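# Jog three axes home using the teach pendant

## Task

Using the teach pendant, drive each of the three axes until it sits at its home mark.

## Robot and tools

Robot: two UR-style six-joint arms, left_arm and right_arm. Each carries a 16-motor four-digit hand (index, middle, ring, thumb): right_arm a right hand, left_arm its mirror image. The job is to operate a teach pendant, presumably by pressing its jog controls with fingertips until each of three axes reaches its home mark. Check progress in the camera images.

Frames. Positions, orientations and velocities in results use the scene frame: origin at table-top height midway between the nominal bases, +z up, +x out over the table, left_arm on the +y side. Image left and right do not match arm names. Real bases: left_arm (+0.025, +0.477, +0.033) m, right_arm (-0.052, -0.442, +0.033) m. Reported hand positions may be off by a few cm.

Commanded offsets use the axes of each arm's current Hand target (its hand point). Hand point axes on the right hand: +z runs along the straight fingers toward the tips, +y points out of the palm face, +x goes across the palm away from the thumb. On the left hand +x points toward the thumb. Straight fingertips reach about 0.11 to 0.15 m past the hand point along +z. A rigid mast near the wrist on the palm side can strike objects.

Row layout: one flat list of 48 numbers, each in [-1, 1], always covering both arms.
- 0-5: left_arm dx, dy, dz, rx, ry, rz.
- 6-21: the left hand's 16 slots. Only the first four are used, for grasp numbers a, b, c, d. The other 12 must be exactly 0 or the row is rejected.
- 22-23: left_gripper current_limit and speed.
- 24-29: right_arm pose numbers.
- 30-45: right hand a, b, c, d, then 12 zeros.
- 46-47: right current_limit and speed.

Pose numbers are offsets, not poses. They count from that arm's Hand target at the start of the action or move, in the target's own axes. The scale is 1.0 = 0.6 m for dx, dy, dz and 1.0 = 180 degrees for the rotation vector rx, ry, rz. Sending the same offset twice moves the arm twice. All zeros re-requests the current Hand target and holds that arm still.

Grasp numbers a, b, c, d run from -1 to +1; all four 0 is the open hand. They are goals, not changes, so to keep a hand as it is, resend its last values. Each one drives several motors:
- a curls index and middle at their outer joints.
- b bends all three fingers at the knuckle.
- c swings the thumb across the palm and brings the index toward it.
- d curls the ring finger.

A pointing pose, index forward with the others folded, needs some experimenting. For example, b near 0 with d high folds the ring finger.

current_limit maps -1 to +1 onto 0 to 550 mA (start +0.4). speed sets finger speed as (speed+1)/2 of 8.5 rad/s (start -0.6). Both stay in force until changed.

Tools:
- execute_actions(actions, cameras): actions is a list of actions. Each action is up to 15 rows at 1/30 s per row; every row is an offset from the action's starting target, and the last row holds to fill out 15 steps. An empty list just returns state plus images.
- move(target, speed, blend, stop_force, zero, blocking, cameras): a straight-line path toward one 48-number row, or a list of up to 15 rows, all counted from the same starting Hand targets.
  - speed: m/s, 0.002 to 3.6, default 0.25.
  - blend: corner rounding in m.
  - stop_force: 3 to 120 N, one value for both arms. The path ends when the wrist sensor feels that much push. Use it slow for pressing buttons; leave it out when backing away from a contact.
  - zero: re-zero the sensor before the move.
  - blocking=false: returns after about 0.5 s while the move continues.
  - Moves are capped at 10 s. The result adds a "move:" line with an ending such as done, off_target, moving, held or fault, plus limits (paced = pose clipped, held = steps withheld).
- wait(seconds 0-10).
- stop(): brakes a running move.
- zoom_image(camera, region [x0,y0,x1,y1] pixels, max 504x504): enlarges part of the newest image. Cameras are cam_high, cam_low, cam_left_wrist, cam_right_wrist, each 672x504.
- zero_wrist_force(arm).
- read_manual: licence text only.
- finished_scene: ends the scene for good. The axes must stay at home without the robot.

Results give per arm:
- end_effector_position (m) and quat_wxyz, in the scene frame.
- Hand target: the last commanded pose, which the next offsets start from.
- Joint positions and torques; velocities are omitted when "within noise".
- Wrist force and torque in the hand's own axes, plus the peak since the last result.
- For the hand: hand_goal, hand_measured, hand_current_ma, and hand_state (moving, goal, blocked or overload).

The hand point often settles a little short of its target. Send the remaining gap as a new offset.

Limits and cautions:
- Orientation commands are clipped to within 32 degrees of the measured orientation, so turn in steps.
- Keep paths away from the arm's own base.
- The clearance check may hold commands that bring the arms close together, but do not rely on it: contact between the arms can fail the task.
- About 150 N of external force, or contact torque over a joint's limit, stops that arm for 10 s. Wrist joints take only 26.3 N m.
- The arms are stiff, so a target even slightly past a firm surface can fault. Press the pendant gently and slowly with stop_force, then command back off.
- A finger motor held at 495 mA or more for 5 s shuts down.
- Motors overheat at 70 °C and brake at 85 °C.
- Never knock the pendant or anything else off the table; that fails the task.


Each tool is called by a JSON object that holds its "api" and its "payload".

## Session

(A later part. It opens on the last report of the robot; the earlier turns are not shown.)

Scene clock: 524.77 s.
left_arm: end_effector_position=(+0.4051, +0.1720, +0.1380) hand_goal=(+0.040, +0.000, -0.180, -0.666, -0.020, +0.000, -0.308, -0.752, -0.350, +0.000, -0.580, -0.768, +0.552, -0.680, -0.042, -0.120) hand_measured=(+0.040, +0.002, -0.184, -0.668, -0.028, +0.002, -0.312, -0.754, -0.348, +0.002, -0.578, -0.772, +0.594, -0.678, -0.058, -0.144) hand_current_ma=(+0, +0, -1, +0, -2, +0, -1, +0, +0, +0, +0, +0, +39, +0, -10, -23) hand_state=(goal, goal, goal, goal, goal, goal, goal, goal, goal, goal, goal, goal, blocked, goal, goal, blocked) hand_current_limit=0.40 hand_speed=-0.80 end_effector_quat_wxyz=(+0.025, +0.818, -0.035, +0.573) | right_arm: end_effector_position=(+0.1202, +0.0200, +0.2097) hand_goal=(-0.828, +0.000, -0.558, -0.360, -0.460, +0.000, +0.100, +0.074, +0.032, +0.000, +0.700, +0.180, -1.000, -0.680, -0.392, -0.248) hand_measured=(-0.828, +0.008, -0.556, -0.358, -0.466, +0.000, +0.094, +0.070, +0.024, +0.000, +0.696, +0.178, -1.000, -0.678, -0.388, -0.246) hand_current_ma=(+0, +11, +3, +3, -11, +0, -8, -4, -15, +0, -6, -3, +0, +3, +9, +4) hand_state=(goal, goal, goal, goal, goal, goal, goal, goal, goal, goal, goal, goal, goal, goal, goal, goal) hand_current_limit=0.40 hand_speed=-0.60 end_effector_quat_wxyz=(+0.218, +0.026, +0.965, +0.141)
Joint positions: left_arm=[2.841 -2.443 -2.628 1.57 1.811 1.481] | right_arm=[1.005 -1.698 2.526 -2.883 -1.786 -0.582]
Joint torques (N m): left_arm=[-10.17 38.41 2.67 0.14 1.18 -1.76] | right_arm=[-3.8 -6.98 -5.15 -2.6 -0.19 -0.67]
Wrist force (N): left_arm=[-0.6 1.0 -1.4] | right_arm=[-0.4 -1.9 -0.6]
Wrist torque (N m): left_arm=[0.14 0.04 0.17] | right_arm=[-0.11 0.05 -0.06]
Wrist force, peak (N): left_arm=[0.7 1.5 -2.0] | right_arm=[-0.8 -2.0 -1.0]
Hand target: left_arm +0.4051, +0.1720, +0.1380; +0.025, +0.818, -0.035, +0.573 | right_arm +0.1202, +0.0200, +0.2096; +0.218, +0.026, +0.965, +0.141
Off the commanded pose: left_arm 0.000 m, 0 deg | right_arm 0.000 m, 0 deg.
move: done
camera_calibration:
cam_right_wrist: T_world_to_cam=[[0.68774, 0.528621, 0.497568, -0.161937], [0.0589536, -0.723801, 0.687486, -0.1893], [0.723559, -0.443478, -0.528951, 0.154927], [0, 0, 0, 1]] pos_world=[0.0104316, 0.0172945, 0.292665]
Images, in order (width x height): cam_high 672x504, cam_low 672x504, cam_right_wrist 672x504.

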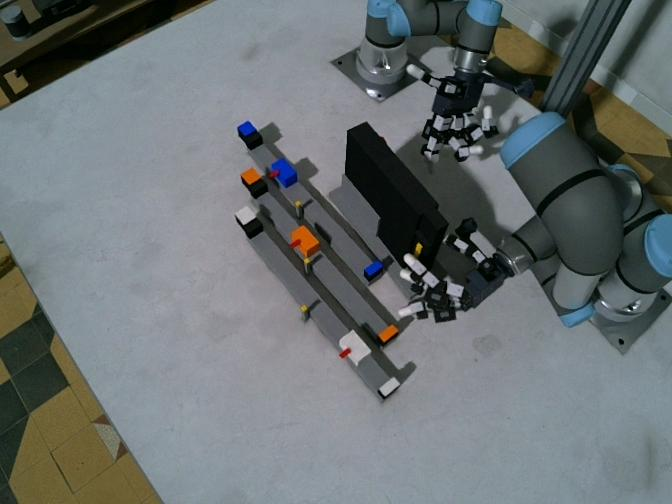

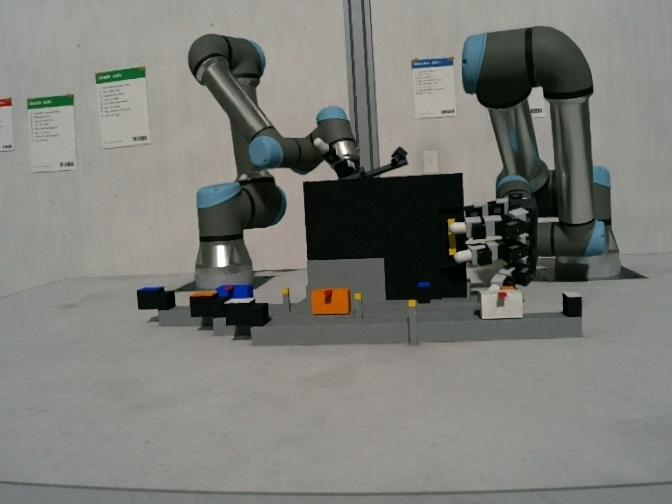

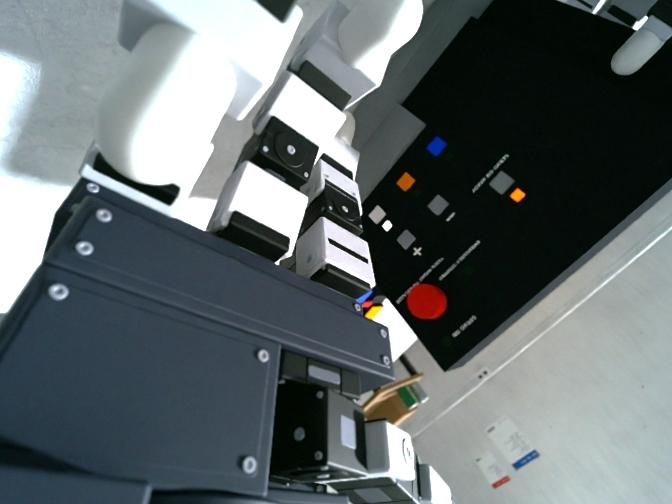

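{"api": "move", "payload": {"target": [0,0,0,0,0,0, 0.2,0.4,0.75,0,0,0,0,0,0,0,0,0,0,0,0,0, 0.4,-0.8, 0,0,0,0,0,0, 0.4,0.2,-0.65,0.8,0,0,0,0,0,0,0,0,0,0,0,0, 0.4,-0.6], "cameras": ["cam_right_wrist","cam_low"]}}

{"api": "zoom_image", "payload": {"camera": "cam_low", "region": [430, 190, 530, 290]}}

Scene clock: 528.90 s.
left_arm: end_effector_position=(+0.4051, +0.1720, +0.1380) hand_goal=(+0.032, +0.000, -0.108, -0.590, +0.000, +0.000, -0.180, -0.636, -0.358, +0.000, -0.580, -0.760, +0.544, -0.680, -0.042, -0.108) hand_measured=(+0.032, +0.002, -0.112, -0.592, -0.008, +0.002, -0.184, -0.638, -0.356, +0.002, -0.578, -0.764, +0.594, -0.678, -0.060, -0.136) hand_current_ma=(+0, +0, -1, +0, -2, +0, -1, +0, +0, +0, +0, +0, +53, +0, -15, -32) hand_state=(goal, goal, goal, goal, goal, goal, goal, goal, goal, goal, goal, goal, blocked, goal, goal, blocked) hand_current_limit=0.40 hand_speed=-0.80 end_effector_quat_wxyz=(+0.025, +0.818, -0.035, +0.573) | right_arm: end_effector_position=(+0.1202, +0.0200, +0.2096) hand_goal=(-0.828, +0.000, -0.558, -0.360, -0.460, +0.000, +0.100, +0.074, +0.032, +0.000, +0.700, +0.180, -1.000, -0.680, -0.392, -0.248) hand_measured=(-0.828, +0.008, -0.556, -0.358, -0.466, +0.000, +0.094, +0.070, +0.024, +0.000, +0.696, +0.178, -1.000, -0.678, -0.388, -0.246) hand_current_ma=(+0, +11, +3, +3, -11, +0, -8, -4, -15, +0, -6, -3, +0, +3, +9, +4) hand_state=(goal, goal, goal, goal, goal, goal, goal, goal, goal, goal, goal, goal, goal, goal, goal, goal) hand_current_limit=0.40 hand_speed=-0.60 end_effector_quat_wxyz=(+0.218, +0.026, +0.965, +0.141)
Joint positions: left_arm=[2.841 -2.443 -2.628 1.57 1.811 1.481] | right_arm=[1.005 -1.698 2.526 -2.882 -1.786 -0.582]
Joint torques (N m): left_arm=[-11.07 38.89 2.07 0.37 1.16 -1.71] | right_arm=[2.28 -4.88 -6.88 -1.77 0.75 2.31]
Wrist force (N): left_arm=[-0.8 1.3 -1.5] | right_arm=[-0.5 -1.8 -0.7]
Wrist torque (N m): left_arm=[0.16 0.02 0.18] | right_arm=[-0.07 0.05 -0.07]
Wrist force, peak (N): left_arm=[0.6 2.0 -2.0] | right_arm=[-0.8 -2.0 -1.1]
Hand target: left_arm +0.4051, +0.1720, +0.1380; +0.025, +0.818, -0.035, +0.573 | right_arm +0.1202, +0.0200, +0.2096; +0.218, +0.026, +0.965, +0.141
Off the commanded pose: left_arm 0.000 m, 0 deg | right_arm 0.000 m, 0 deg.
move: done
camera_calibration:
cam_right_wrist: T_world_to_cam=[[0.687933, 0.528703, 0.497214, -0.161788], [0.0592086, -0.72368, 0.687591, -0.189268], [0.723355, -0.443577, -0.529147, 0.154936], [0, 0, 0, 1]] pos_world=[0.0104313, 0.0172944, 0.292566]
Images, in order (width x height): cam_low 672x504, cam_right_wrist 672x504.

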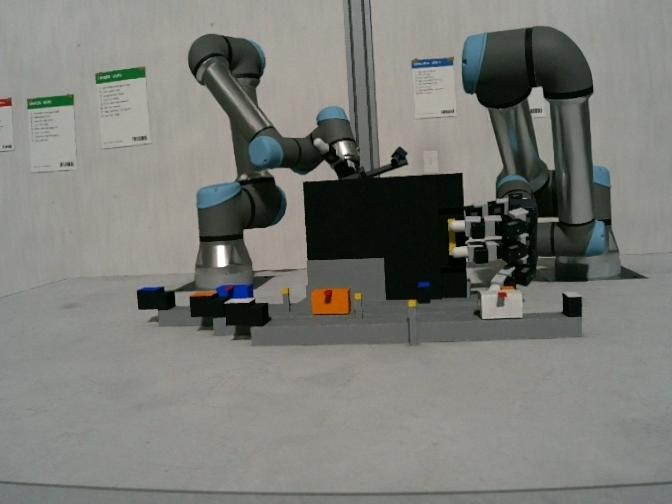

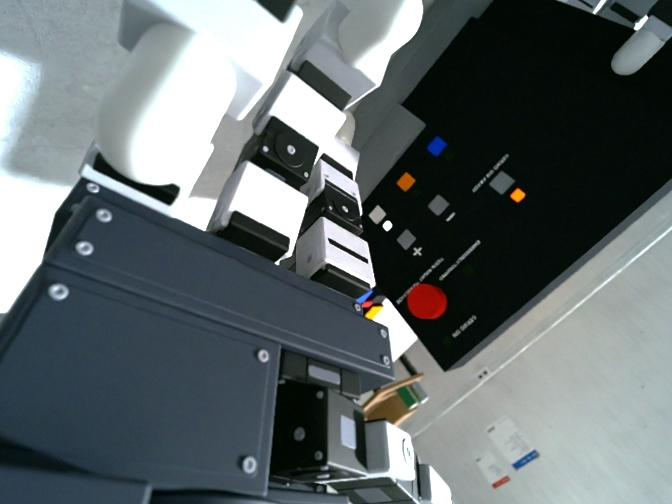

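Scaled by 5.040 from the camera's 672x504 image, which has a finer 960x720 frame.

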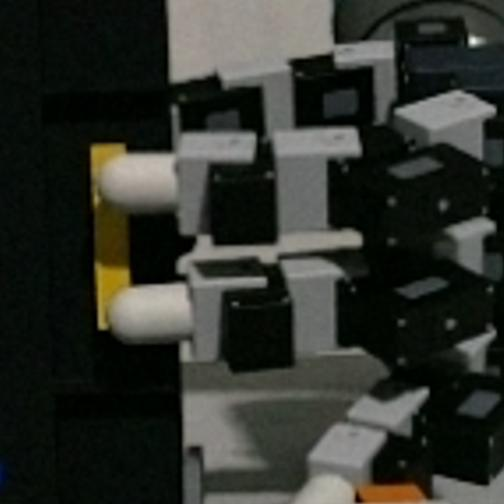

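{"api": "move", "payload": {"target": [0,0,0,0,0,0, 0.26,0.4,0.75,0,0,0,0,0,0,0,0,0,0,0,0,0, 0.4,-0.8, 0,0,0,0,0,0, 0.4,0.2,-0.65,0.8,0,0,0,0,0,0,0,0,0,0,0,0, 0.4,-0.6], "cameras": ["cam_right_wrist","cam_low"]}}

{"api": "zoom_image", "payload": {"camera": "cam_low", "region": [430, 190, 530, 290]}}

Scene clock: 532.37 s.
left_arm: end_effector_position=(+0.4051, +0.1720, +0.1380) hand_goal=(+0.026, +0.000, -0.054, -0.534, +0.014, +0.000, -0.084, -0.548, -0.364, +0.000, -0.580, -0.754, +0.538, -0.680, -0.042, -0.098) hand_measured=(+0.026, +0.002, -0.058, -0.536, -0.006, +0.002, -0.116, -0.566, -0.362, +0.002, -0.578, -0.758, +0.594, -0.678, -0.064, -0.130) hand_current_ma=(+0, +0, -1, +0, -11, +0, -24, -9, +0, +0, +0, +0, +64, +0, -19, -40) hand_state=(goal, goal, goal, goal, goal, goal, blocked, goal, goal, goal, goal, goal, blocked, goal, blocked, blocked) hand_current_limit=0.40 hand_speed=-0.80 end_effector_quat_wxyz=(+0.025, +0.818, -0.035, +0.573) | right_arm: end_effector_position=(+0.1202, +0.0200, +0.2096) hand_goal=(-0.828, +0.000, -0.558, -0.360, -0.460, +0.000, +0.100, +0.074, +0.032, +0.000, +0.700, +0.180, -1.000, -0.680, -0.392, -0.248) hand_measured=(-0.828, +0.008, -0.556, -0.358, -0.466, +0.000, +0.094, +0.070, +0.024, +0.000, +0.696, +0.178, -1.000, -0.678, -0.388, -0.246) hand_current_ma=(+0, +11, +3, +3, -11, +0, -8, -4, -15, +0, -6, -3, +0, +3, +9, +4) hand_state=(goal, goal, goal, goal, goal, goal, goal, goal, goal, goal, goal, goal, goal, goal, goal, goal) hand_current_limit=0.40 hand_speed=-0.60 end_effector_quat_wxyz=(+0.218, +0.026, +0.965, +0.141)
Joint positions: left_arm=[2.841 -2.443 -2.628 1.57 1.811 1.481] | right_arm=[1.005 -1.698 2.526 -2.882 -1.786 -0.582]
Joint torques (N m): left_arm=[-10.51 38.82 1.67 0.38 1.01 -1.69] | right_arm=[1.8 -6.54 -6.12 -4.52 0.81 0.84]
Wrist force (N): left_arm=[0.0 2.2 -0.7] | right_arm=[-0.5 -1.5 -0.7]
Wrist torque (N m): left_arm=[0.21 0.04 0.17] | right_arm=[-0.04 0.06 -0.05]
Wrist force, peak (N): left_arm=[0.6 2.9 -1.2] | right_arm=[-0.6 -2.1 -1.1]
Hand target: left_arm +0.4051, +0.1720, +0.1380; +0.025, +0.818, -0.035, +0.573 | right_arm +0.1202, +0.0200, +0.2096; +0.218, +0.026, +0.965, +0.141
Off the commanded pose: left_arm 0.000 m, 0 deg | right_arm 0.000 m, 0 deg.
move: done
camera_calibration:
cam_right_wrist: T_world_to_cam=[[0.687937, 0.528653, 0.497261, -0.1618], [0.0591617, -0.723717, 0.687557, -0.189256], [0.723355, -0.443577, -0.529147, 0.154936], [0, 0, 0, 1]] pos_world=[0.0104312, 0.0172944, 0.292566]
Images, in order (width x height): cam_low 672x504, cam_right_wrist 672x504.

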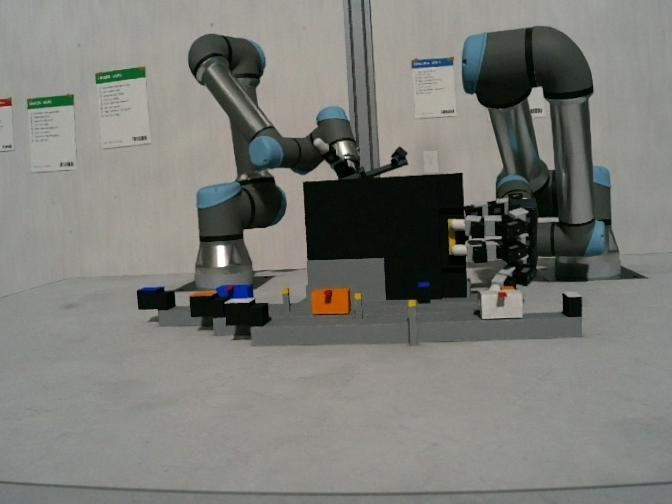

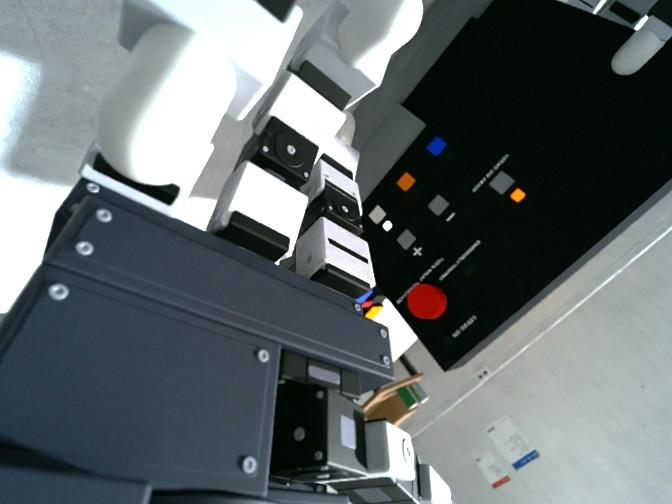

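Scaled by 5.040 from the camera's 672x504 image, which has a finer 960x720 frame.

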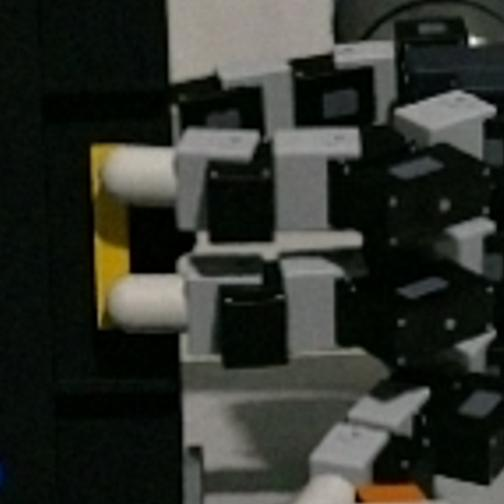

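{"api": "move", "payload": {"target": [0,0,0,0,0,0, 0.32,0.4,0.75,0,0,0,0,0,0,0,0,0,0,0,0,0, 0.75,-0.85, 0,0,0,0,0,0, 0.4,0.2,-0.65,0.8,0,0,0,0,0,0,0,0,0,0,0,0, 0.4,-0.6], "cameras": ["cam_right_wrist"]}}

{"api": "move", "payload": {"target": [0,0,0,0,0,0, 0.38,0.4,0.75,0,0,0,0,0,0,0,0,0,0,0,0,0, 0.75,-0.85, 0,0,0,0,0,0, 0.4,0.2,-0.65,0.8,0,0,0,0,0,0,0,0,0,0,0,0, 0.4,-0.6], "cameras": ["cam_right_wrist","cam_low"]}}

Scene clock: 539.03 s.
left_arm: end_effector_position=(+0.4051, +0.1720, +0.1380) hand_goal=(+0.020, +0.000, +0.000, -0.476, +0.030, +0.000, +0.012, -0.462, -0.370, +0.000, -0.580, -0.748, +0.532, -0.680, -0.042, -0.090) hand_measured=(+0.020, +0.002, -0.004, -0.478, -0.028, +0.000, -0.072, -0.508, -0.368, +0.002, -0.578, -0.752, +0.592, -0.676, -0.066, -0.126) hand_current_ma=(+0, +0, -1, +0, -78, +0, -132, -44, +0, +0, +0, +0, +76, +1, -23, -47) hand_state=(goal, goal, goal, goal, blocked, goal, blocked, blocked, goal, goal, goal, goal, blocked, goal, blocked, blocked) hand_current_limit=0.75 hand_speed=-0.85 end_effector_quat_wxyz=(+0.025, +0.818, -0.035, +0.573) | right_arm: end_effector_position=(+0.1202, +0.0200, +0.2096) hand_goal=(-0.828, +0.000, -0.558, -0.360, -0.460, +0.000, +0.100, +0.074, +0.032, +0.000, +0.700, +0.180, -1.000, -0.680, -0.392, -0.248) hand_measured=(-0.828, +0.008, -0.556, -0.358, -0.466, +0.000, +0.094, +0.070, +0.024, +0.000, +0.696, +0.178, -1.000, -0.678, -0.388, -0.246) hand_current_ma=(+0, +11, +3, +3, -11, +0, -8, -4, -15, +0, -6, -3, +0, +3, +9, +4) hand_state=(goal, goal, goal, goal, goal, goal, goal, goal, goal, goal, goal, goal, goal, goal, goal, goal) hand_current_limit=0.40 hand_speed=-0.60 end_effector_quat_wxyz=(+0.218, +0.026, +0.965, +0.141)
Joint positions: left_arm=[2.841 -2.443 -2.628 1.57 1.811 1.481] | right_arm=[1.005 -1.698 2.526 -2.882 -1.786 -0.582]
Joint torques (N m): left_arm=[-10.05 39.22 2.43 1.57 0.91 -1.75] | right_arm=[-0.36 -6.38 -5.54 -4.88 0.76 -0.25]
Wrist force (N): left_arm=[-0.5 2.9 1.2] | right_arm=[-0.3 -1.8 -0.3]
Wrist torque (N m): left_arm=[0.37 0.10 0.15] | right_arm=[-0.11 0.03 -0.05]
Wrist force, peak (N): left_arm=[1.0 3.5 0.9] | right_arm=[-0.6 -2.1 -0.9]
Hand target: left_arm +0.4051, +0.1720, +0.1380; +0.025, +0.818, -0.035, +0.573 | right_arm +0.1202, +0.0200, +0.2096; +0.218, +0.026, +0.965, +0.141
Off the commanded pose: left_arm 0.000 m, 0 deg | right_arm 0.000 m, 0 deg.
move: done
camera_calibration:
cam_right_wrist: T_world_to_cam=[[0.687937, 0.528653, 0.497261, -0.1618], [0.0591617, -0.723717, 0.687557, -0.189256], [0.723355, -0.443577, -0.529147, 0.154936], [0, 0, 0, 1]] pos_world=[0.0104312, 0.0172944, 0.292566]
Images, in order (width x height): cam_right_wrist 672x504.

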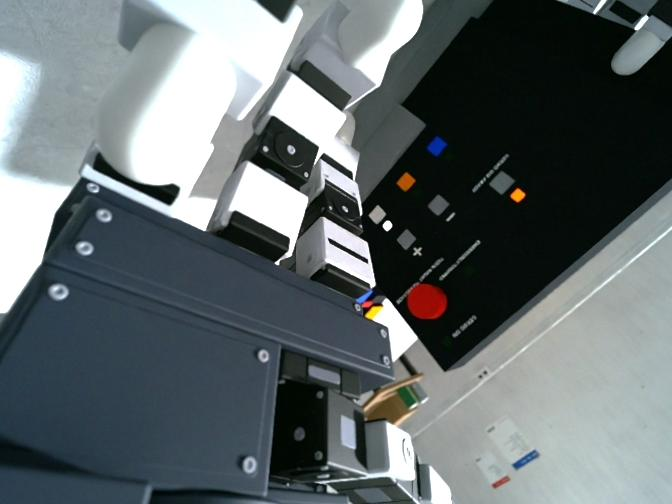

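Scene clock: 539.53 s.
left_arm: end_effector_position=(+0.4051, +0.1720, +0.1380) hand_goal=(+0.014, +0.000, +0.054, -0.420, +0.044, +0.000, +0.108, -0.374, -0.376, +0.000, -0.580, -0.742, +0.526, -0.680, -0.042, -0.080) hand_measured=(+0.008, +0.002, +0.040, -0.428, -0.054, -0.006, -0.018, -0.438, -0.374, +0.002, -0.578, -0.746, +0.592, -0.674, -0.074, -0.118) hand_current_ma=(-2, +0, -5, -2, -193, -1, -272, -82, +0, +0, +0, +0, +89, +1, -36, -54) hand_state=(goal, goal, goal, goal, blocked, goal, blocked, blocked, goal, goal, goal, goal, blocked, goal, blocked, blocked) hand_current_limit=0.75 hand_speed=-0.85 end_effector_quat_wxyz=(+0.025, +0.818, -0.035, +0.573) | right_arm: end_effector_position=(+0.1202, +0.0200, +0.2096) hand_goal=(-0.828, +0.000, -0.558, -0.360, -0.460, +0.000, +0.100, +0.074, +0.032, +0.000, +0.700, +0.180, -1.000, -0.680, -0.392, -0.248) hand_measured=(-0.828, +0.008, -0.556, -0.358, -0.466, +0.000, +0.094, +0.070, +0.024, +0.000, +0.696, +0.178, -1.000, -0.678, -0.388, -0.246) hand_current_ma=(+0, +11, +3, +3, -11, +0, -8, -4, -15, +0, -6, -3, +0, +3, +9, +4) hand_state=(goal, goal, goal, goal, goal, goal, goal, goal, goal, goal, goal, goal, goal, goal, goal, goal) hand_current_limit=0.40 hand_speed=-0.60 end_effector_quat_wxyz=(+0.218, +0.026, +0.965, +0.141)
Joint positions: left_arm=[2.841 -2.443 -2.628 1.57 1.811 1.481] | right_arm=[1.005 -1.698 2.526 -2.882 -1.786 -0.582]
Joint torques (N m): left_arm=[-10.8 38.5 2.38 1.67 0.93 -1.64] | right_arm=[-1.25 -5.81 -7.05 -4.88 0.73 -0.3]
Wrist force (N): left_arm=[-0.7 -1.8 1.8] | right_arm=[-0.8 -1.8 -0.7]
Wrist torque (N m): left_arm=[0.08 0.19 0.19] | right_arm=[-0.08 0.10 -0.09]
Wrist force, peak (N): left_arm=[0.7 3.3 0.5] | right_arm=[-0.6 -1.9 -0.8]
Hand target: left_arm +0.4051, +0.1720, +0.1380; +0.025, +0.818, -0.035, +0.573 | right_arm +0.1202, +0.0200, +0.2096; +0.218, +0.026, +0.965, +0.141
Off the commanded pose: left_arm 0.000 m, 0 deg | right_arm 0.000 m, 0 deg.
move: done
camera_calibration:
cam_right_wrist: T_world_to_cam=[[0.687937, 0.528653, 0.497261, -0.1618], [0.0591617, -0.723717, 0.687557, -0.189256], [0.723355, -0.443577, -0.529147, 0.154936], [0, 0, 0, 1]] pos_world=[0.0104312, 0.0172944, 0.292566]
Images, in order (width x height): cam_low 672x504, cam_right_wrist 672x504.

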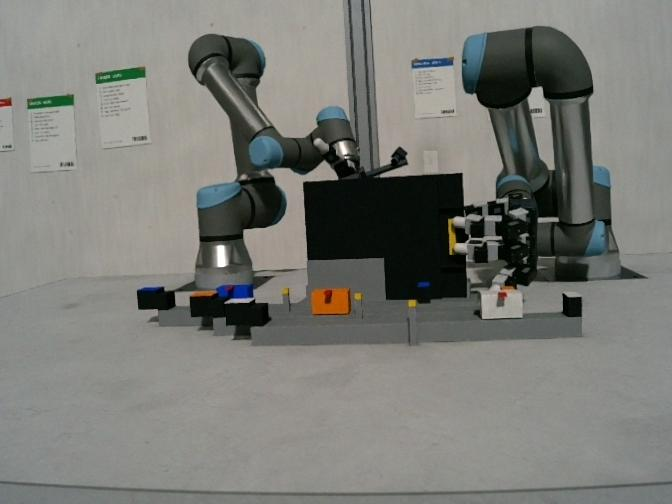

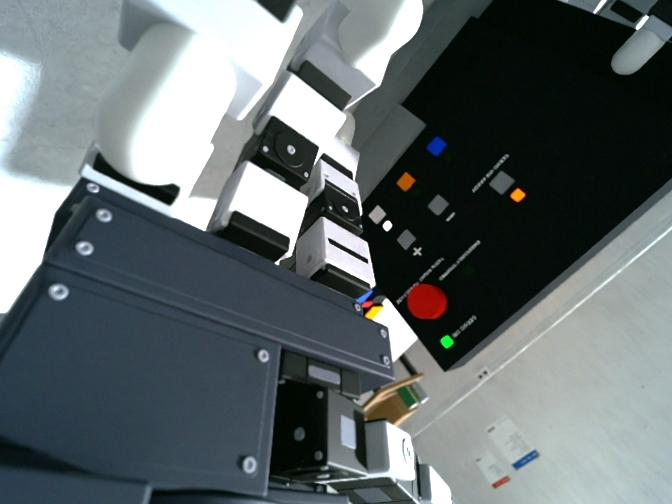

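{"api": "move", "payload": {"target": [0,0,0,0,0,0, 0.38,0.4,0.75,0,0,0,0,0,0,0,0,0,0,0,0,0, 0.75,-0.85, -0.0533,-0.0142,0.0967,0.0707,-0.19,-0.0603, 0.4,0.2,-0.65,0.8,0,0,0,0,0,0,0,0,0,0,0,0, 0.4,-0.6], "speed": 0.12, "cameras": ["all"]}}

{"api": "zoom_image", "payload": {"camera": "cam_right_wrist", "region": [260, 40, 520, 300]}}

Scene clock: 560.53 s.
left_arm: end_effector_position=(+0.4051, +0.1720, +0.1380) hand_goal=(+0.014, +0.000, +0.054, -0.420, +0.044, +0.000, +0.108, -0.374, -0.376, +0.000, -0.580, -0.742, +0.526, -0.680, -0.042, -0.080) hand_measured=(+0.008, +0.002, +0.040, -0.428, -0.054, -0.006, -0.018, -0.438, -0.374, +0.002, -0.578, -0.746, +0.592, -0.674, -0.074, -0.118) hand_current_ma=(-2, +0, -5, -2, -193, -1, -272, -82, +0, +0, +0, +0, +89, +1, -36, -54) hand_state=(goal, goal, goal, goal, blocked, goal, blocked, blocked, goal, goal, goal, goal, blocked, goal, blocked, blocked) hand_current_limit=0.75 hand_speed=-0.85 end_effector_quat_wxyz=(+0.025, +0.818, -0.035, +0.573) | right_arm: end_effector_position=(+0.1740, +0.0235, +0.1702) hand_goal=(-0.828, +0.000, -0.558, -0.360, -0.460, +0.000, +0.100, +0.074, +0.032, +0.000, +0.700, +0.180, -1.000, -0.680, -0.392, -0.248) hand_measured=(-0.828, +0.008, -0.556, -0.358, -0.466, +0.000, +0.094, +0.070, +0.024, +0.000, +0.696, +0.178, -1.000, -0.678, -0.388, -0.246) hand_current_ma=(+0, +11, +3, +3, -11, +0, -8, -4, -15, +0, -6, -3, +0, +3, +9, +4) hand_state=(goal, goal, goal, goal, goal, goal, goal, goal, goal, goal, goal, goal, goal, goal, goal, goal) hand_current_limit=0.40 hand_speed=-0.60 end_effector_quat_wxyz=(+0.499, +0.000, +0.866, +0.000)
Joint positions: left_arm=[2.841 -2.443 -2.628 1.57 1.811 1.481] | right_arm=[1.19 -1.17 2.461 -3.451 -2.494 -0.697]
Joint torques (N m): left_arm=[-11.01 38.41 1.55 3.88 0.83 -1.65] | right_arm=[-7.76 -28.5 2.53 -1.37 -2.05 2.62]
Wrist force (N): left_arm=[-0.1 -1.6 1.3] | right_arm=[-0.1 -1.2 -0.5]
Wrist torque (N m): left_arm=[0.08 0.21 0.16] | right_arm=[-0.08 0.05 0.06]
Wrist force, peak (N): left_arm=[-0.3 -2.0 2.1] | right_arm=[-0.7 -1.9 -1.0]
Hand target: left_arm +0.4051, +0.1720, +0.1380; +0.025, +0.818, -0.035, +0.573 | right_arm +0.1740, +0.0234, +0.1702; +0.499, +0.000, +0.866, +0.000
Off the commanded pose: left_arm 0.000 m, 0 deg | right_arm 0.000 m, 0 deg.
move: done
camera_calibration:
cam_left_wrist: T_world_to_cam=[[-0.205191, 0.68314, -0.700868, 0.0324581], [-0.482423, 0.552473, 0.679736, -0.0416129], [0.851566, 0.477591, 0.2162, -0.337625], [0, 0, 0, 1]] pos_world=[0.274095, 0.162063, 0.124029]
cam_right_wrist: T_world_to_cam=[[0.387385, 0.640254, 0.663331, -0.159692], [-0.445795, -0.49971, 0.742669, -0.0896068], [0.806969, -0.583408, 0.0918424, -0.0202095], [0, 0, 0, 1]] pos_world=[0.0382242, 0.0456754, 0.174333]

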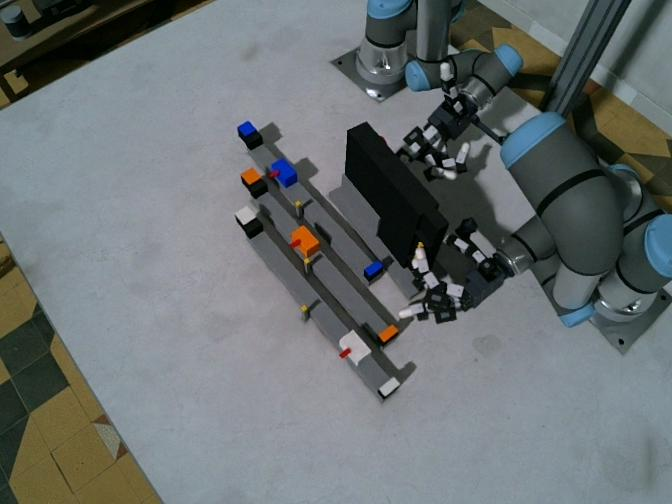

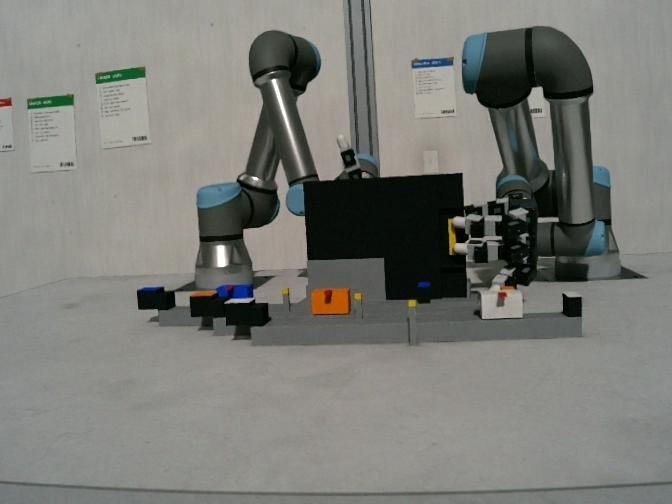

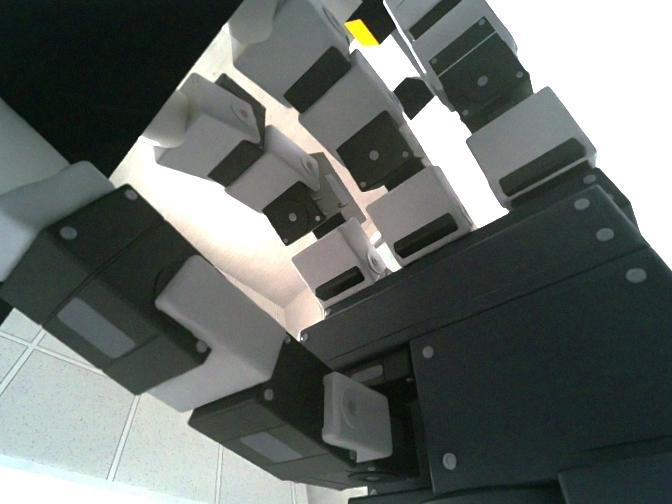

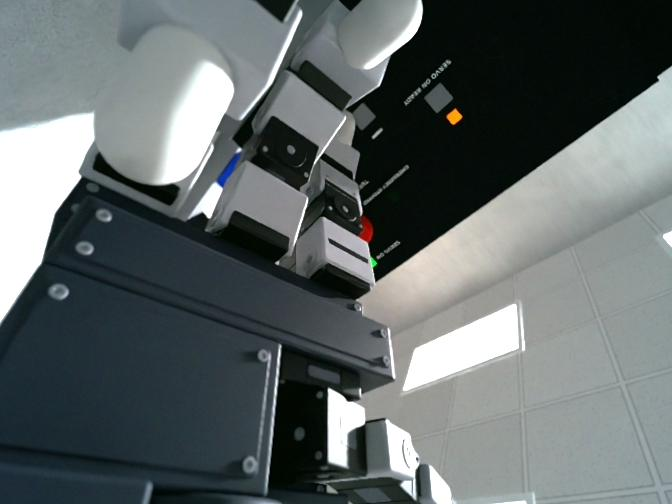

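Scaled by 1.938 from the camera's 672x504 image, which has a finer 960x720 frame.

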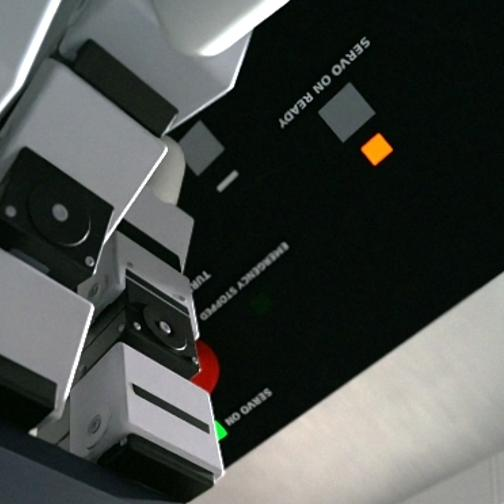

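{"api": "move", "payload": {"target": [0,0,0,0,0,0, 0.38,0.4,0.75,0,0,0,0,0,0,0,0,0,0,0,0,0, 0.75,-0.85, -0.0465,0.0055,0.0694,0,0,0, 0.4,0.2,-0.65,0.8,0,0,0,0,0,0,0,0,0,0,0,0, 0.4,-0.6], "speed": 0.008, "stop_force": 3, "cameras": ["cam_right_wrist"]}}

{"api": "zoom_image", "payload": {"camera": "cam_right_wrist", "region": [300, 60, 460, 220]}}

Scene clock: 570.80 s.
left_arm: end_effector_position=(+0.4051, +0.1720, +0.1380) hand_goal=(+0.014, +0.000, +0.054, -0.420, +0.044, +0.000, +0.108, -0.374, -0.376, +0.000, -0.580, -0.742, +0.526, -0.680, -0.042, -0.080) hand_measured=(+0.008, +0.002, +0.040, -0.428, -0.054, -0.006, -0.016, -0.438, -0.374, +0.002, -0.578, -0.746, +0.592, -0.674, -0.074, -0.118) hand_current_ma=(-2, +0, -5, -2, -193, -1, -272, -82, +0, +0, +0, +0, +89, +2, -36, -54) hand_state=(goal, goal, goal, goal, blocked, goal, blocked, blocked, goal, goal, goal, goal, blocked, goal, blocked, blocked) hand_current_limit=0.75 hand_speed=-0.85 end_effector_quat_wxyz=(+0.025, +0.818, -0.035, +0.573) | right_arm: end_effector_position=(+0.2019, +0.0252, +0.1720) hand_goal=(-0.828, +0.000, -0.558, -0.360, -0.460, +0.000, +0.100, +0.074, +0.032, +0.000, +0.700, +0.180, -1.000, -0.680, -0.392, -0.248) hand_measured=(-0.828, +0.008, -0.556, -0.356, -0.466, +0.000, +0.094, +0.070, +0.024, +0.000, +0.696, +0.178, -1.000, -0.678, -0.388, -0.246) hand_current_ma=(+0, +13, +3, +4, -10, +0, -8, -4, -15, +0, -6, -3, +0, +3, +9, +4) hand_state=(goal, goal, goal, goal, goal, goal, goal, goal, goal, goal, goal, goal, goal, goal, goal, goal) hand_current_limit=0.40 hand_speed=-0.60 end_effector_quat_wxyz=(+0.499, +0.000, +0.866, +0.000)
Joint positions: left_arm=[2.841 -2.443 -2.628 1.57 1.811 1.481] | right_arm=[1.122 -1.148 2.44 -3.523 -2.454 -0.787]
Joint torques (N m): left_arm=[-10.39 37.79 1.29 5.56 0.71 -1.49] | right_arm=[6.39 -36.79 2.33 -0.49 -2.44 2.41]
Wrist force (N): left_arm=[1.0 -1.3 1.1] | right_arm=[-0.3 -1.6 -3.8]
Wrist torque (N m): left_arm=[0.09 0.16 0.20] | right_arm=[0.14 -0.04 0.04]
Wrist force, peak (N): left_arm=[-0.8 -2.1 1.9] | right_arm=[-0.6 -1.9 -4.5]
Hand target: left_arm +0.4051, +0.1720, +0.1380; +0.025, +0.818, -0.035, +0.573 | right_arm +0.2019, +0.0252, +0.1720; +0.499, +0.000, +0.866, +0.000 (not the last commanded pose)
Off the commanded pose: left_arm 0.000 m, 0 deg | right_arm 0.022 m, 0 deg.
move: contact (right_arm)
camera_calibration:
cam_right_wrist: T_world_to_cam=[[0.387519, 0.640198, 0.663306, -0.172784], [-0.445988, -0.499524, 0.742678, -0.0776545], [0.806798, -0.583629, 0.0919459, -0.0418932], [0, 0, 0, 1]] pos_world=[0.0661234, 0.0473755, 0.176133]
Images, in order (width x height): cam_right_wrist 672x504.

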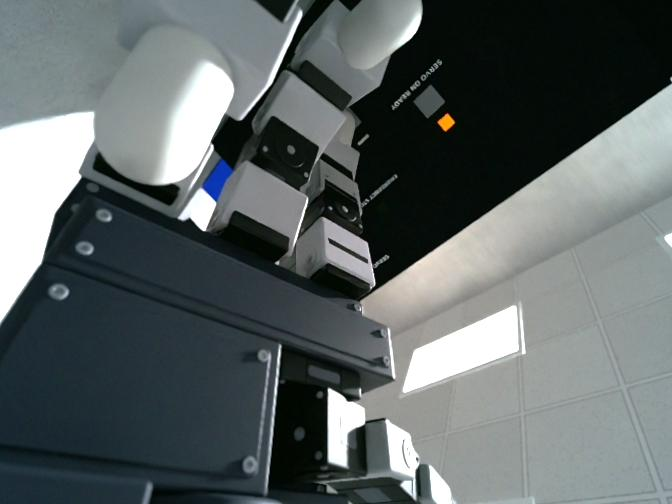

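Scaled by 3.150 from the camera's 672x504 image, which has a finer 960x720 frame.

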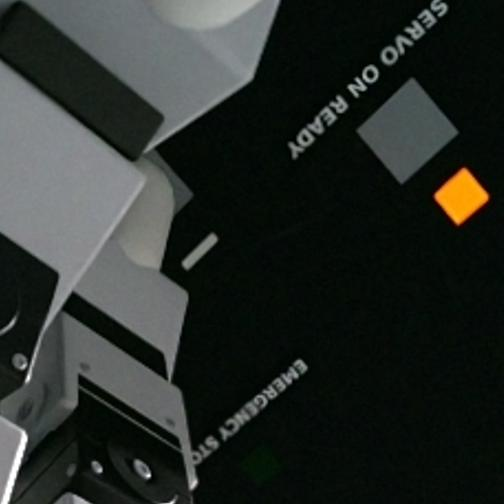

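{"api": "move", "payload": {"target": [[0,0,0,0,0,0, 0.38,0.4,0.75,0,0,0,0,0,0,0,0,0,0,0,0,0, 0.75,-0.85, -0.00233,0,0.00404,0,0,0, 0.4,0.2,-0.65,0.8,0,0,0,0,0,0,0,0,0,0,0,0, 0.4,-0.6],[0,0,0,0,0,0, 0.38,0.4,0.75,0,0,0,0,0,0,0,0,0,0,0,0,0, 0.75,-0.85, 0.005,0,-0.00866,0,0,0, 0.4,0.2,-0.65,0.8,0,0,0,0,0,0,0,0,0,0,0,0, 0.4,-0.6]], "speed": 0.02, "cameras": ["cam_high","cam_low","cam_right_wrist"]}}

Scene clock: 578.07 s.
left_arm: end_effector_position=(+0.4051, +0.1720, +0.1380) hand_goal=(+0.014, +0.000, +0.054, -0.420, +0.044, +0.000, +0.108, -0.374, -0.376, +0.000, -0.580, -0.742, +0.526, -0.680, -0.042, -0.080) hand_measured=(+0.008, +0.002, +0.050, -0.422, -0.054, -0.004, -0.008, -0.432, -0.374, +0.002, -0.578, -0.746, +0.592, -0.672, -0.078, -0.118) hand_current_ma=(-2, +0, -1, +0, -193, -1, -239, -70, +0, +0, +0, +0, +89, +3, -48, -54) hand_state=(goal, goal, goal, goal, blocked, goal, blocked, blocked, goal, goal, goal, goal, blocked, goal, blocked, blocked) hand_current_limit=0.75 hand_speed=-0.85 end_effector_quat_wxyz=(+0.025, +0.818, -0.035, +0.573) | right_arm: end_effector_position=(+0.1958, +0.0251, +0.1720) hand_goal=(-0.828, +0.000, -0.558, -0.360, -0.460, +0.000, +0.100, +0.074, +0.032, +0.000, +0.700, +0.180, -1.000, -0.680, -0.392, -0.248) hand_measured=(-0.830, +0.010, -0.556, -0.358, -0.466, +0.000, +0.094, +0.070, +0.024, +0.000, +0.696, +0.178, -1.000, -0.678, -0.388, -0.246) hand_current_ma=(-2, +15, +4, +3, -10, +0, -7, -4, -15, +0, -6, -3, +0, +3, +9, +4) hand_state=(goal, goal, goal, goal, goal, goal, goal, goal, goal, goal, goal, goal, goal, goal, goal, goal) hand_current_limit=0.40 hand_speed=-0.60 end_effector_quat_wxyz=(+0.499, +0.000, +0.866, +0.000) end_effector_velocity=(+0.001, +0.000, +0.000) end_effector_angular_velocity=(-0.001, +0.001, +0.002)
Joint positions: left_arm=[2.841 -2.443 -2.628 1.57 1.811 1.481] | right_arm=[1.137 -1.154 2.444 -3.506 -2.463 -0.768]
Joint velocities: left_arm=[within noise] | right_arm=[-0.002 0.001 0 -0.002 0.003 -0.005]
Joint torques (N m): left_arm=[-10.39 37.3 1.06 5.52 0.68 -1.61] | right_arm=[-6.92 -25.68 -7.91 -4.87 0.12 -2.16]
Wrist force (N): left_arm=[-1.8 -2.5 0.6] | right_arm=[0.0 -1.4 -0.2]
Wrist torque (N m): left_arm=[-0.01 0.24 0.23] | right_arm=[-0.13 0.02 0.03]
Wrist force, peak (N): left_arm=[-1.7 -2.7 0.6] | right_arm=[0.4 -2.8 -17.2]
Hand target: left_arm +0.4051, +0.1720, +0.1380; +0.025, +0.818, -0.035, +0.573 | right_arm +0.1959, +0.0252, +0.1720; +0.499, +0.000, +0.866, +0.000
Off the commanded pose: left_arm 0.000 m, 0 deg | right_arm 0.000 m, 0 deg.
move: done
camera_calibration:
cam_right_wrist: T_world_to_cam=[[0.387546, 0.640231, 0.663259, -0.170415], [-0.446064, -0.49941, 0.742708, -0.0803815], [0.806743, -0.58369, 0.0920397, -0.0369819], [0, 0, 0, 1]] pos_world=[0.0600232, 0.0473755, 0.176133]
Images, in order (width x height): cam_high 672x504, cam_low 672x504, cam_right_wrist 672x504.

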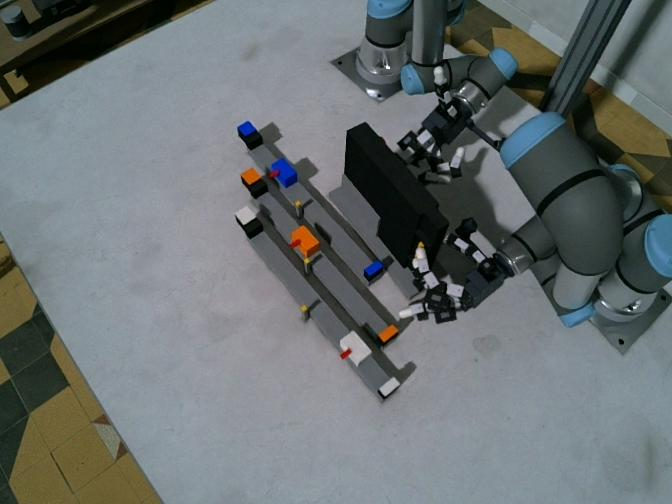

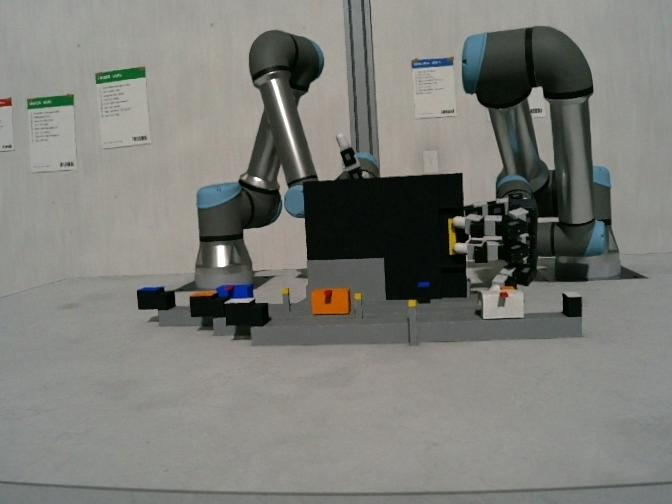

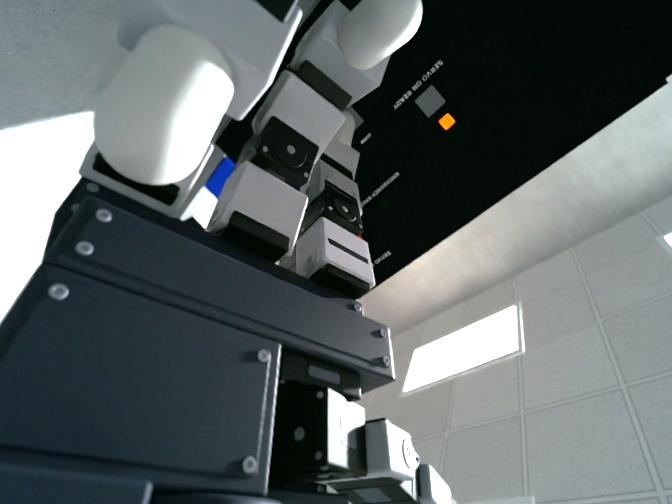

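{"api": "zoom_image", "payload": {"camera": "cam_low", "region": [400, 270, 540, 350]}}

{"api": "zoom_image", "payload": {"camera": "cam_right_wrist", "region": [300, 60, 480, 300]}}

Scaled by 3.600 from the camera's 672x504 image, which has a finer 960x720 frame.

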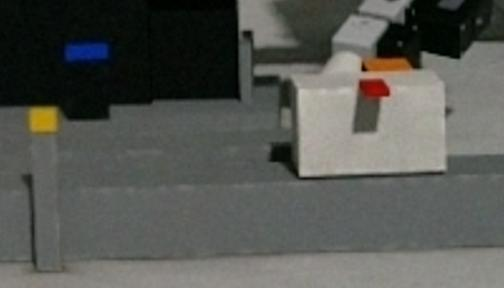

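Scaled by 2.100 from the camera's 672x504 image, which has a finer 960x720 frame.

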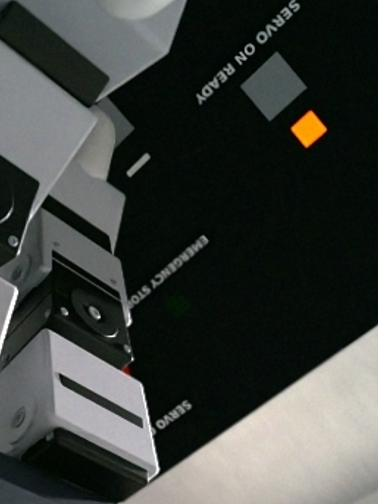

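{"api": "move", "payload": {"target": [[0,0,0,0,0,0, 0.38,0.4,0.75,0,0,0,0,0,0,0,0,0,0,0,0,0, 0.75,-0.85, 0.0174,0,-0.0302,0,0,0, 0.4,0.2,-0.65,0.8,0,0,0,0,0,0,0,0,0,0,0,0, 0.4,-0.6],[0,0,0,0,0,0, 0.38,0.4,0.75,0,0,0,0,0,0,0,0,0,0,0,0,0, 0.75,-0.85, 0.0174,-0.0763,-0.0302,0,0,0, 0.4,0.2,-0.65,0.8,0,0,0,0,0,0,0,0,0,0,0,0, 0.4,-0.6]], "speed": 0.06, "blend": [0.008,0], "cameras": ["cam_high","cam_right_wrist"]}}

{"api": "zoom_image", "payload": {"camera": "cam_right_wrist", "region": [280, 40, 480, 300]}}

Scene clock: 595.13 s.
left_arm: end_effector_position=(+0.4051, +0.1720, +0.1380) hand_goal=(+0.014, +0.000, +0.054, -0.420, +0.044, +0.000, +0.108, -0.374, -0.376, +0.000, -0.580, -0.742, +0.526, -0.680, -0.042, -0.080) hand_measured=(+0.008, +0.002, +0.050, -0.422, -0.054, -0.004, -0.008, -0.432, -0.374, +0.002, -0.578, -0.746, +0.592, -0.672, -0.078, -0.118) hand_current_ma=(-2, +0, -1, +0, -193, -1, -239, -70, +0, +0, +0, +0, +89, +3, -48, -54) hand_state=(goal, goal, goal, goal, blocked, goal, blocked, blocked, goal, goal, goal, goal, blocked, goal, blocked, blocked) hand_current_limit=0.75 hand_speed=-0.85 end_effector_quat_wxyz=(+0.025, +0.818, -0.035, +0.573) | right_arm: end_effector_position=(+0.1750, -0.0206, +0.1721) hand_goal=(-0.828, +0.000, -0.558, -0.360, -0.460, +0.000, +0.100, +0.074, +0.032, +0.000, +0.700, +0.180, -1.000, -0.680, -0.392, -0.248) hand_measured=(-0.830, +0.010, -0.556, -0.358, -0.466, +0.000, +0.094, +0.070, +0.024, +0.000, +0.696, +0.178, -1.000, -0.678, -0.388, -0.246) hand_current_ma=(-1, +15, +3, +3, -10, +0, -7, -4, -15, +0, -6, -3, +0, +3, +9, +4) hand_state=(goal, goal, goal, goal, goal, goal, goal, goal, goal, goal, goal, goal, goal, goal, goal, goal) hand_current_limit=0.40 hand_speed=-0.60 end_effector_quat_wxyz=(+0.499, +0.000, +0.866, +0.000)
Joint positions: left_arm=[2.841 -2.443 -2.628 1.57 1.811 1.481] | right_arm=[1.133 -1.2 2.575 -3.595 -2.461 -0.773]
Joint torques (N m): left_arm=[-10.35 37.34 0.82 5.64 0.53 -1.57] | right_arm=[7.89 -17.92 -18.5 -0.71 -2.61 2.42]
Wrist force (N): left_arm=[-0.8 -2.6 0.5] | right_arm=[-0.3 -0.9 0.0]
Wrist torque (N m): left_arm=[-0.04 0.20 0.25] | right_arm=[-0.08 0.05 0.02]
Wrist force, peak (N): left_arm=[-1.6 -3.0 0.6] | right_arm=[0.0 -2.1 0.0]
Hand target: left_arm +0.4051, +0.1720, +0.1380; +0.025, +0.818, -0.035, +0.573 | right_arm +0.1750, -0.0206, +0.1721; +0.499, +0.000, +0.866, +0.000
Off the commanded pose: left_arm 0.000 m, 0 deg | right_arm 0.000 m, 0 deg.
move: done
camera_calibration:
cam_right_wrist: T_world_to_cam=[[0.387483, 0.640311, 0.663219, -0.133088], [-0.445872, -0.499511, 0.742757, -0.112623], [0.80688, -0.583516, 0.0919441, -0.0469332], [0, 0, 0, 1]] pos_world=[0.0392238, 0.0015754, 0.176233]
Images, in order (width x height): cam_high 672x504, cam_right_wrist 672x504.

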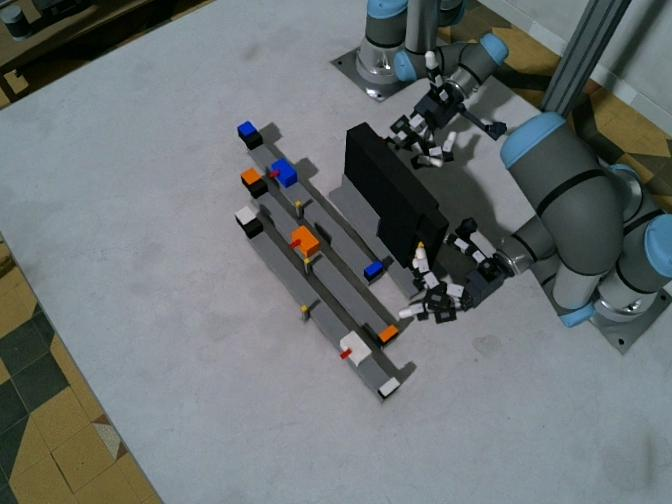

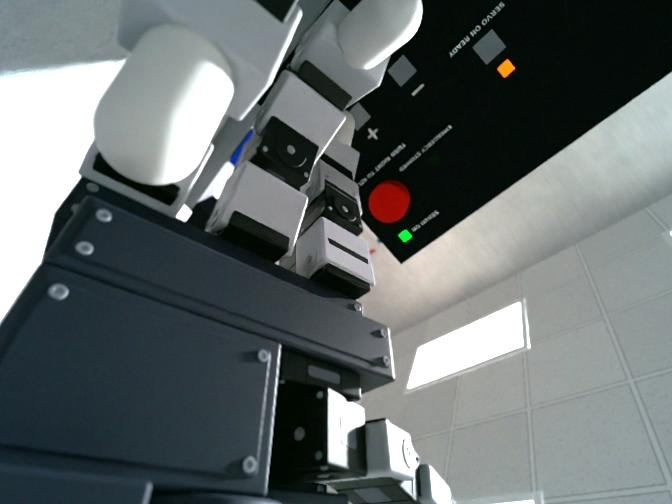

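Scaled by 1.938 from the camera's 672x504 image, which has a finer 960x720 frame.

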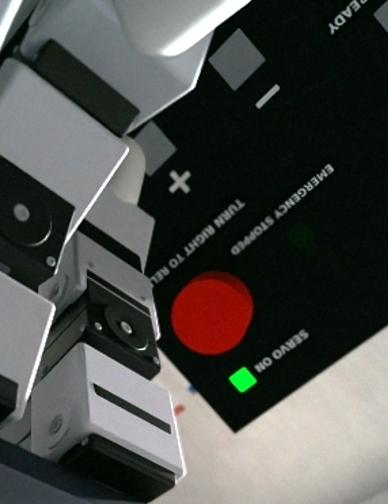

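{"api": "move", "payload": {"target": [0,0,0,0,0,0, 0.38,0.4,0.75,0,0,0,0,0,0,0,0,0,0,0,0,0, 0.75,-0.85, -0.0417,-0.0048,0.0722,0,0,0, 0.4,0.2,-0.65,0.8,0,0,0,0,0,0,0,0,0,0,0,0, 0.4,-0.6], "speed": 0.008, "stop_force": 3, "cameras": ["cam_right_wrist"]}}

{"api": "zoom_image", "payload": {"camera": "cam_right_wrist", "region": [300, 60, 460, 220]}}

Scene clock: 608.23 s.
left_arm: end_effector_position=(+0.4051, +0.1720, +0.1380) hand_goal=(+0.014, +0.000, +0.054, -0.420, +0.044, +0.000, +0.108, -0.374, -0.376, +0.000, -0.580, -0.742, +0.526, -0.680, -0.042, -0.080) hand_measured=(+0.008, +0.002, +0.050, -0.422, -0.054, -0.004, -0.008, -0.432, -0.374, +0.002, -0.578, -0.746, +0.592, -0.672, -0.078, -0.118) hand_current_ma=(-2, +0, -1, +0, -193, -1, -239, -70, +0, +0, +0, +0, +89, +3, -48, -54) hand_state=(goal, goal, goal, goal, blocked, goal, blocked, blocked, goal, goal, goal, goal, blocked, goal, blocked, blocked) hand_current_limit=0.75 hand_speed=-0.85 end_effector_quat_wxyz=(+0.025, +0.818, -0.035, +0.573) | right_arm: end_effector_position=(+0.1971, -0.0219, +0.1720) hand_goal=(-0.828, +0.000, -0.558, -0.360, -0.460, +0.000, +0.100, +0.074, +0.032, +0.000, +0.700, +0.180, -1.000, -0.680, -0.392, -0.248) hand_measured=(-0.830, +0.010, -0.556, -0.358, -0.466, +0.000, +0.094, +0.070, +0.024, +0.000, +0.696, +0.178, -1.000, -0.678, -0.388, -0.246) hand_current_ma=(-2, +16, +3, +4, -10, +0, -7, -4, -15, +0, -6, -3, +0, +3, +9, +4) hand_state=(goal, goal, goal, goal, goal, goal, goal, goal, goal, goal, goal, goal, goal, goal, goal, goal) hand_current_limit=0.40 hand_speed=-0.60 end_effector_quat_wxyz=(+0.499, +0.000, +0.866, +0.000)
Joint positions: left_arm=[2.841 -2.443 -2.628 1.57 1.811 1.481] | right_arm=[1.068 -1.177 2.565 -3.667 -2.42 -0.851]
Joint torques (N m): left_arm=[-9.73 37.1 0.6 5.62 0.54 -1.41] | right_arm=[6.75 -34.24 3.14 -0.85 -2.57 2.25]
Wrist force (N): left_arm=[-0.3 -2.3 0.4] | right_arm=[-0.7 -1.6 -3.8]
Wrist torque (N m): left_arm=[-0.04 0.24 0.23] | right_arm=[0.19 0.03 0.03]
Wrist force, peak (N): left_arm=[-2.1 -2.7 0.8] | right_arm=[0.0 -1.6 -4.5]
Hand target: left_arm +0.4051, +0.1720, +0.1380; +0.025, +0.818, -0.035, +0.573 | right_arm +0.1971, -0.0219, +0.1720; +0.499, +0.000, +0.866, +0.000 (not the last commanded pose)
Off the commanded pose: left_arm 0.000 m, 0 deg | right_arm 0.028 m, 0 deg.
move: contact (right_arm)
camera_calibration:
cam_right_wrist: T_world_to_cam=[[0.387519, 0.640198, 0.663306, -0.140834], [-0.445988, -0.499524, 0.742678, -0.103273], [0.806798, -0.583629, 0.0919459, -0.0654512], [0, 0, 0, 1]] pos_world=[0.0613234, 0.000375495, 0.176133]
Images, in order (width x height): cam_right_wrist 672x504.

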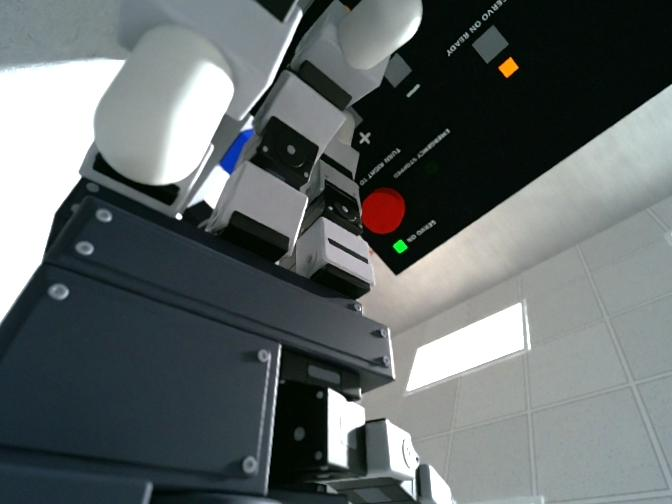

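Scaled by 3.150 from the camera's 672x504 image, which has a finer 960x720 frame.

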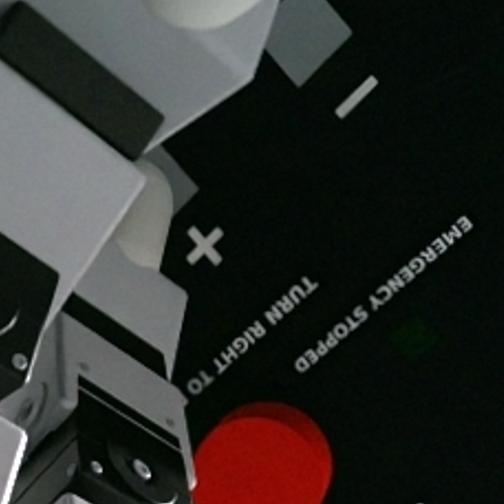

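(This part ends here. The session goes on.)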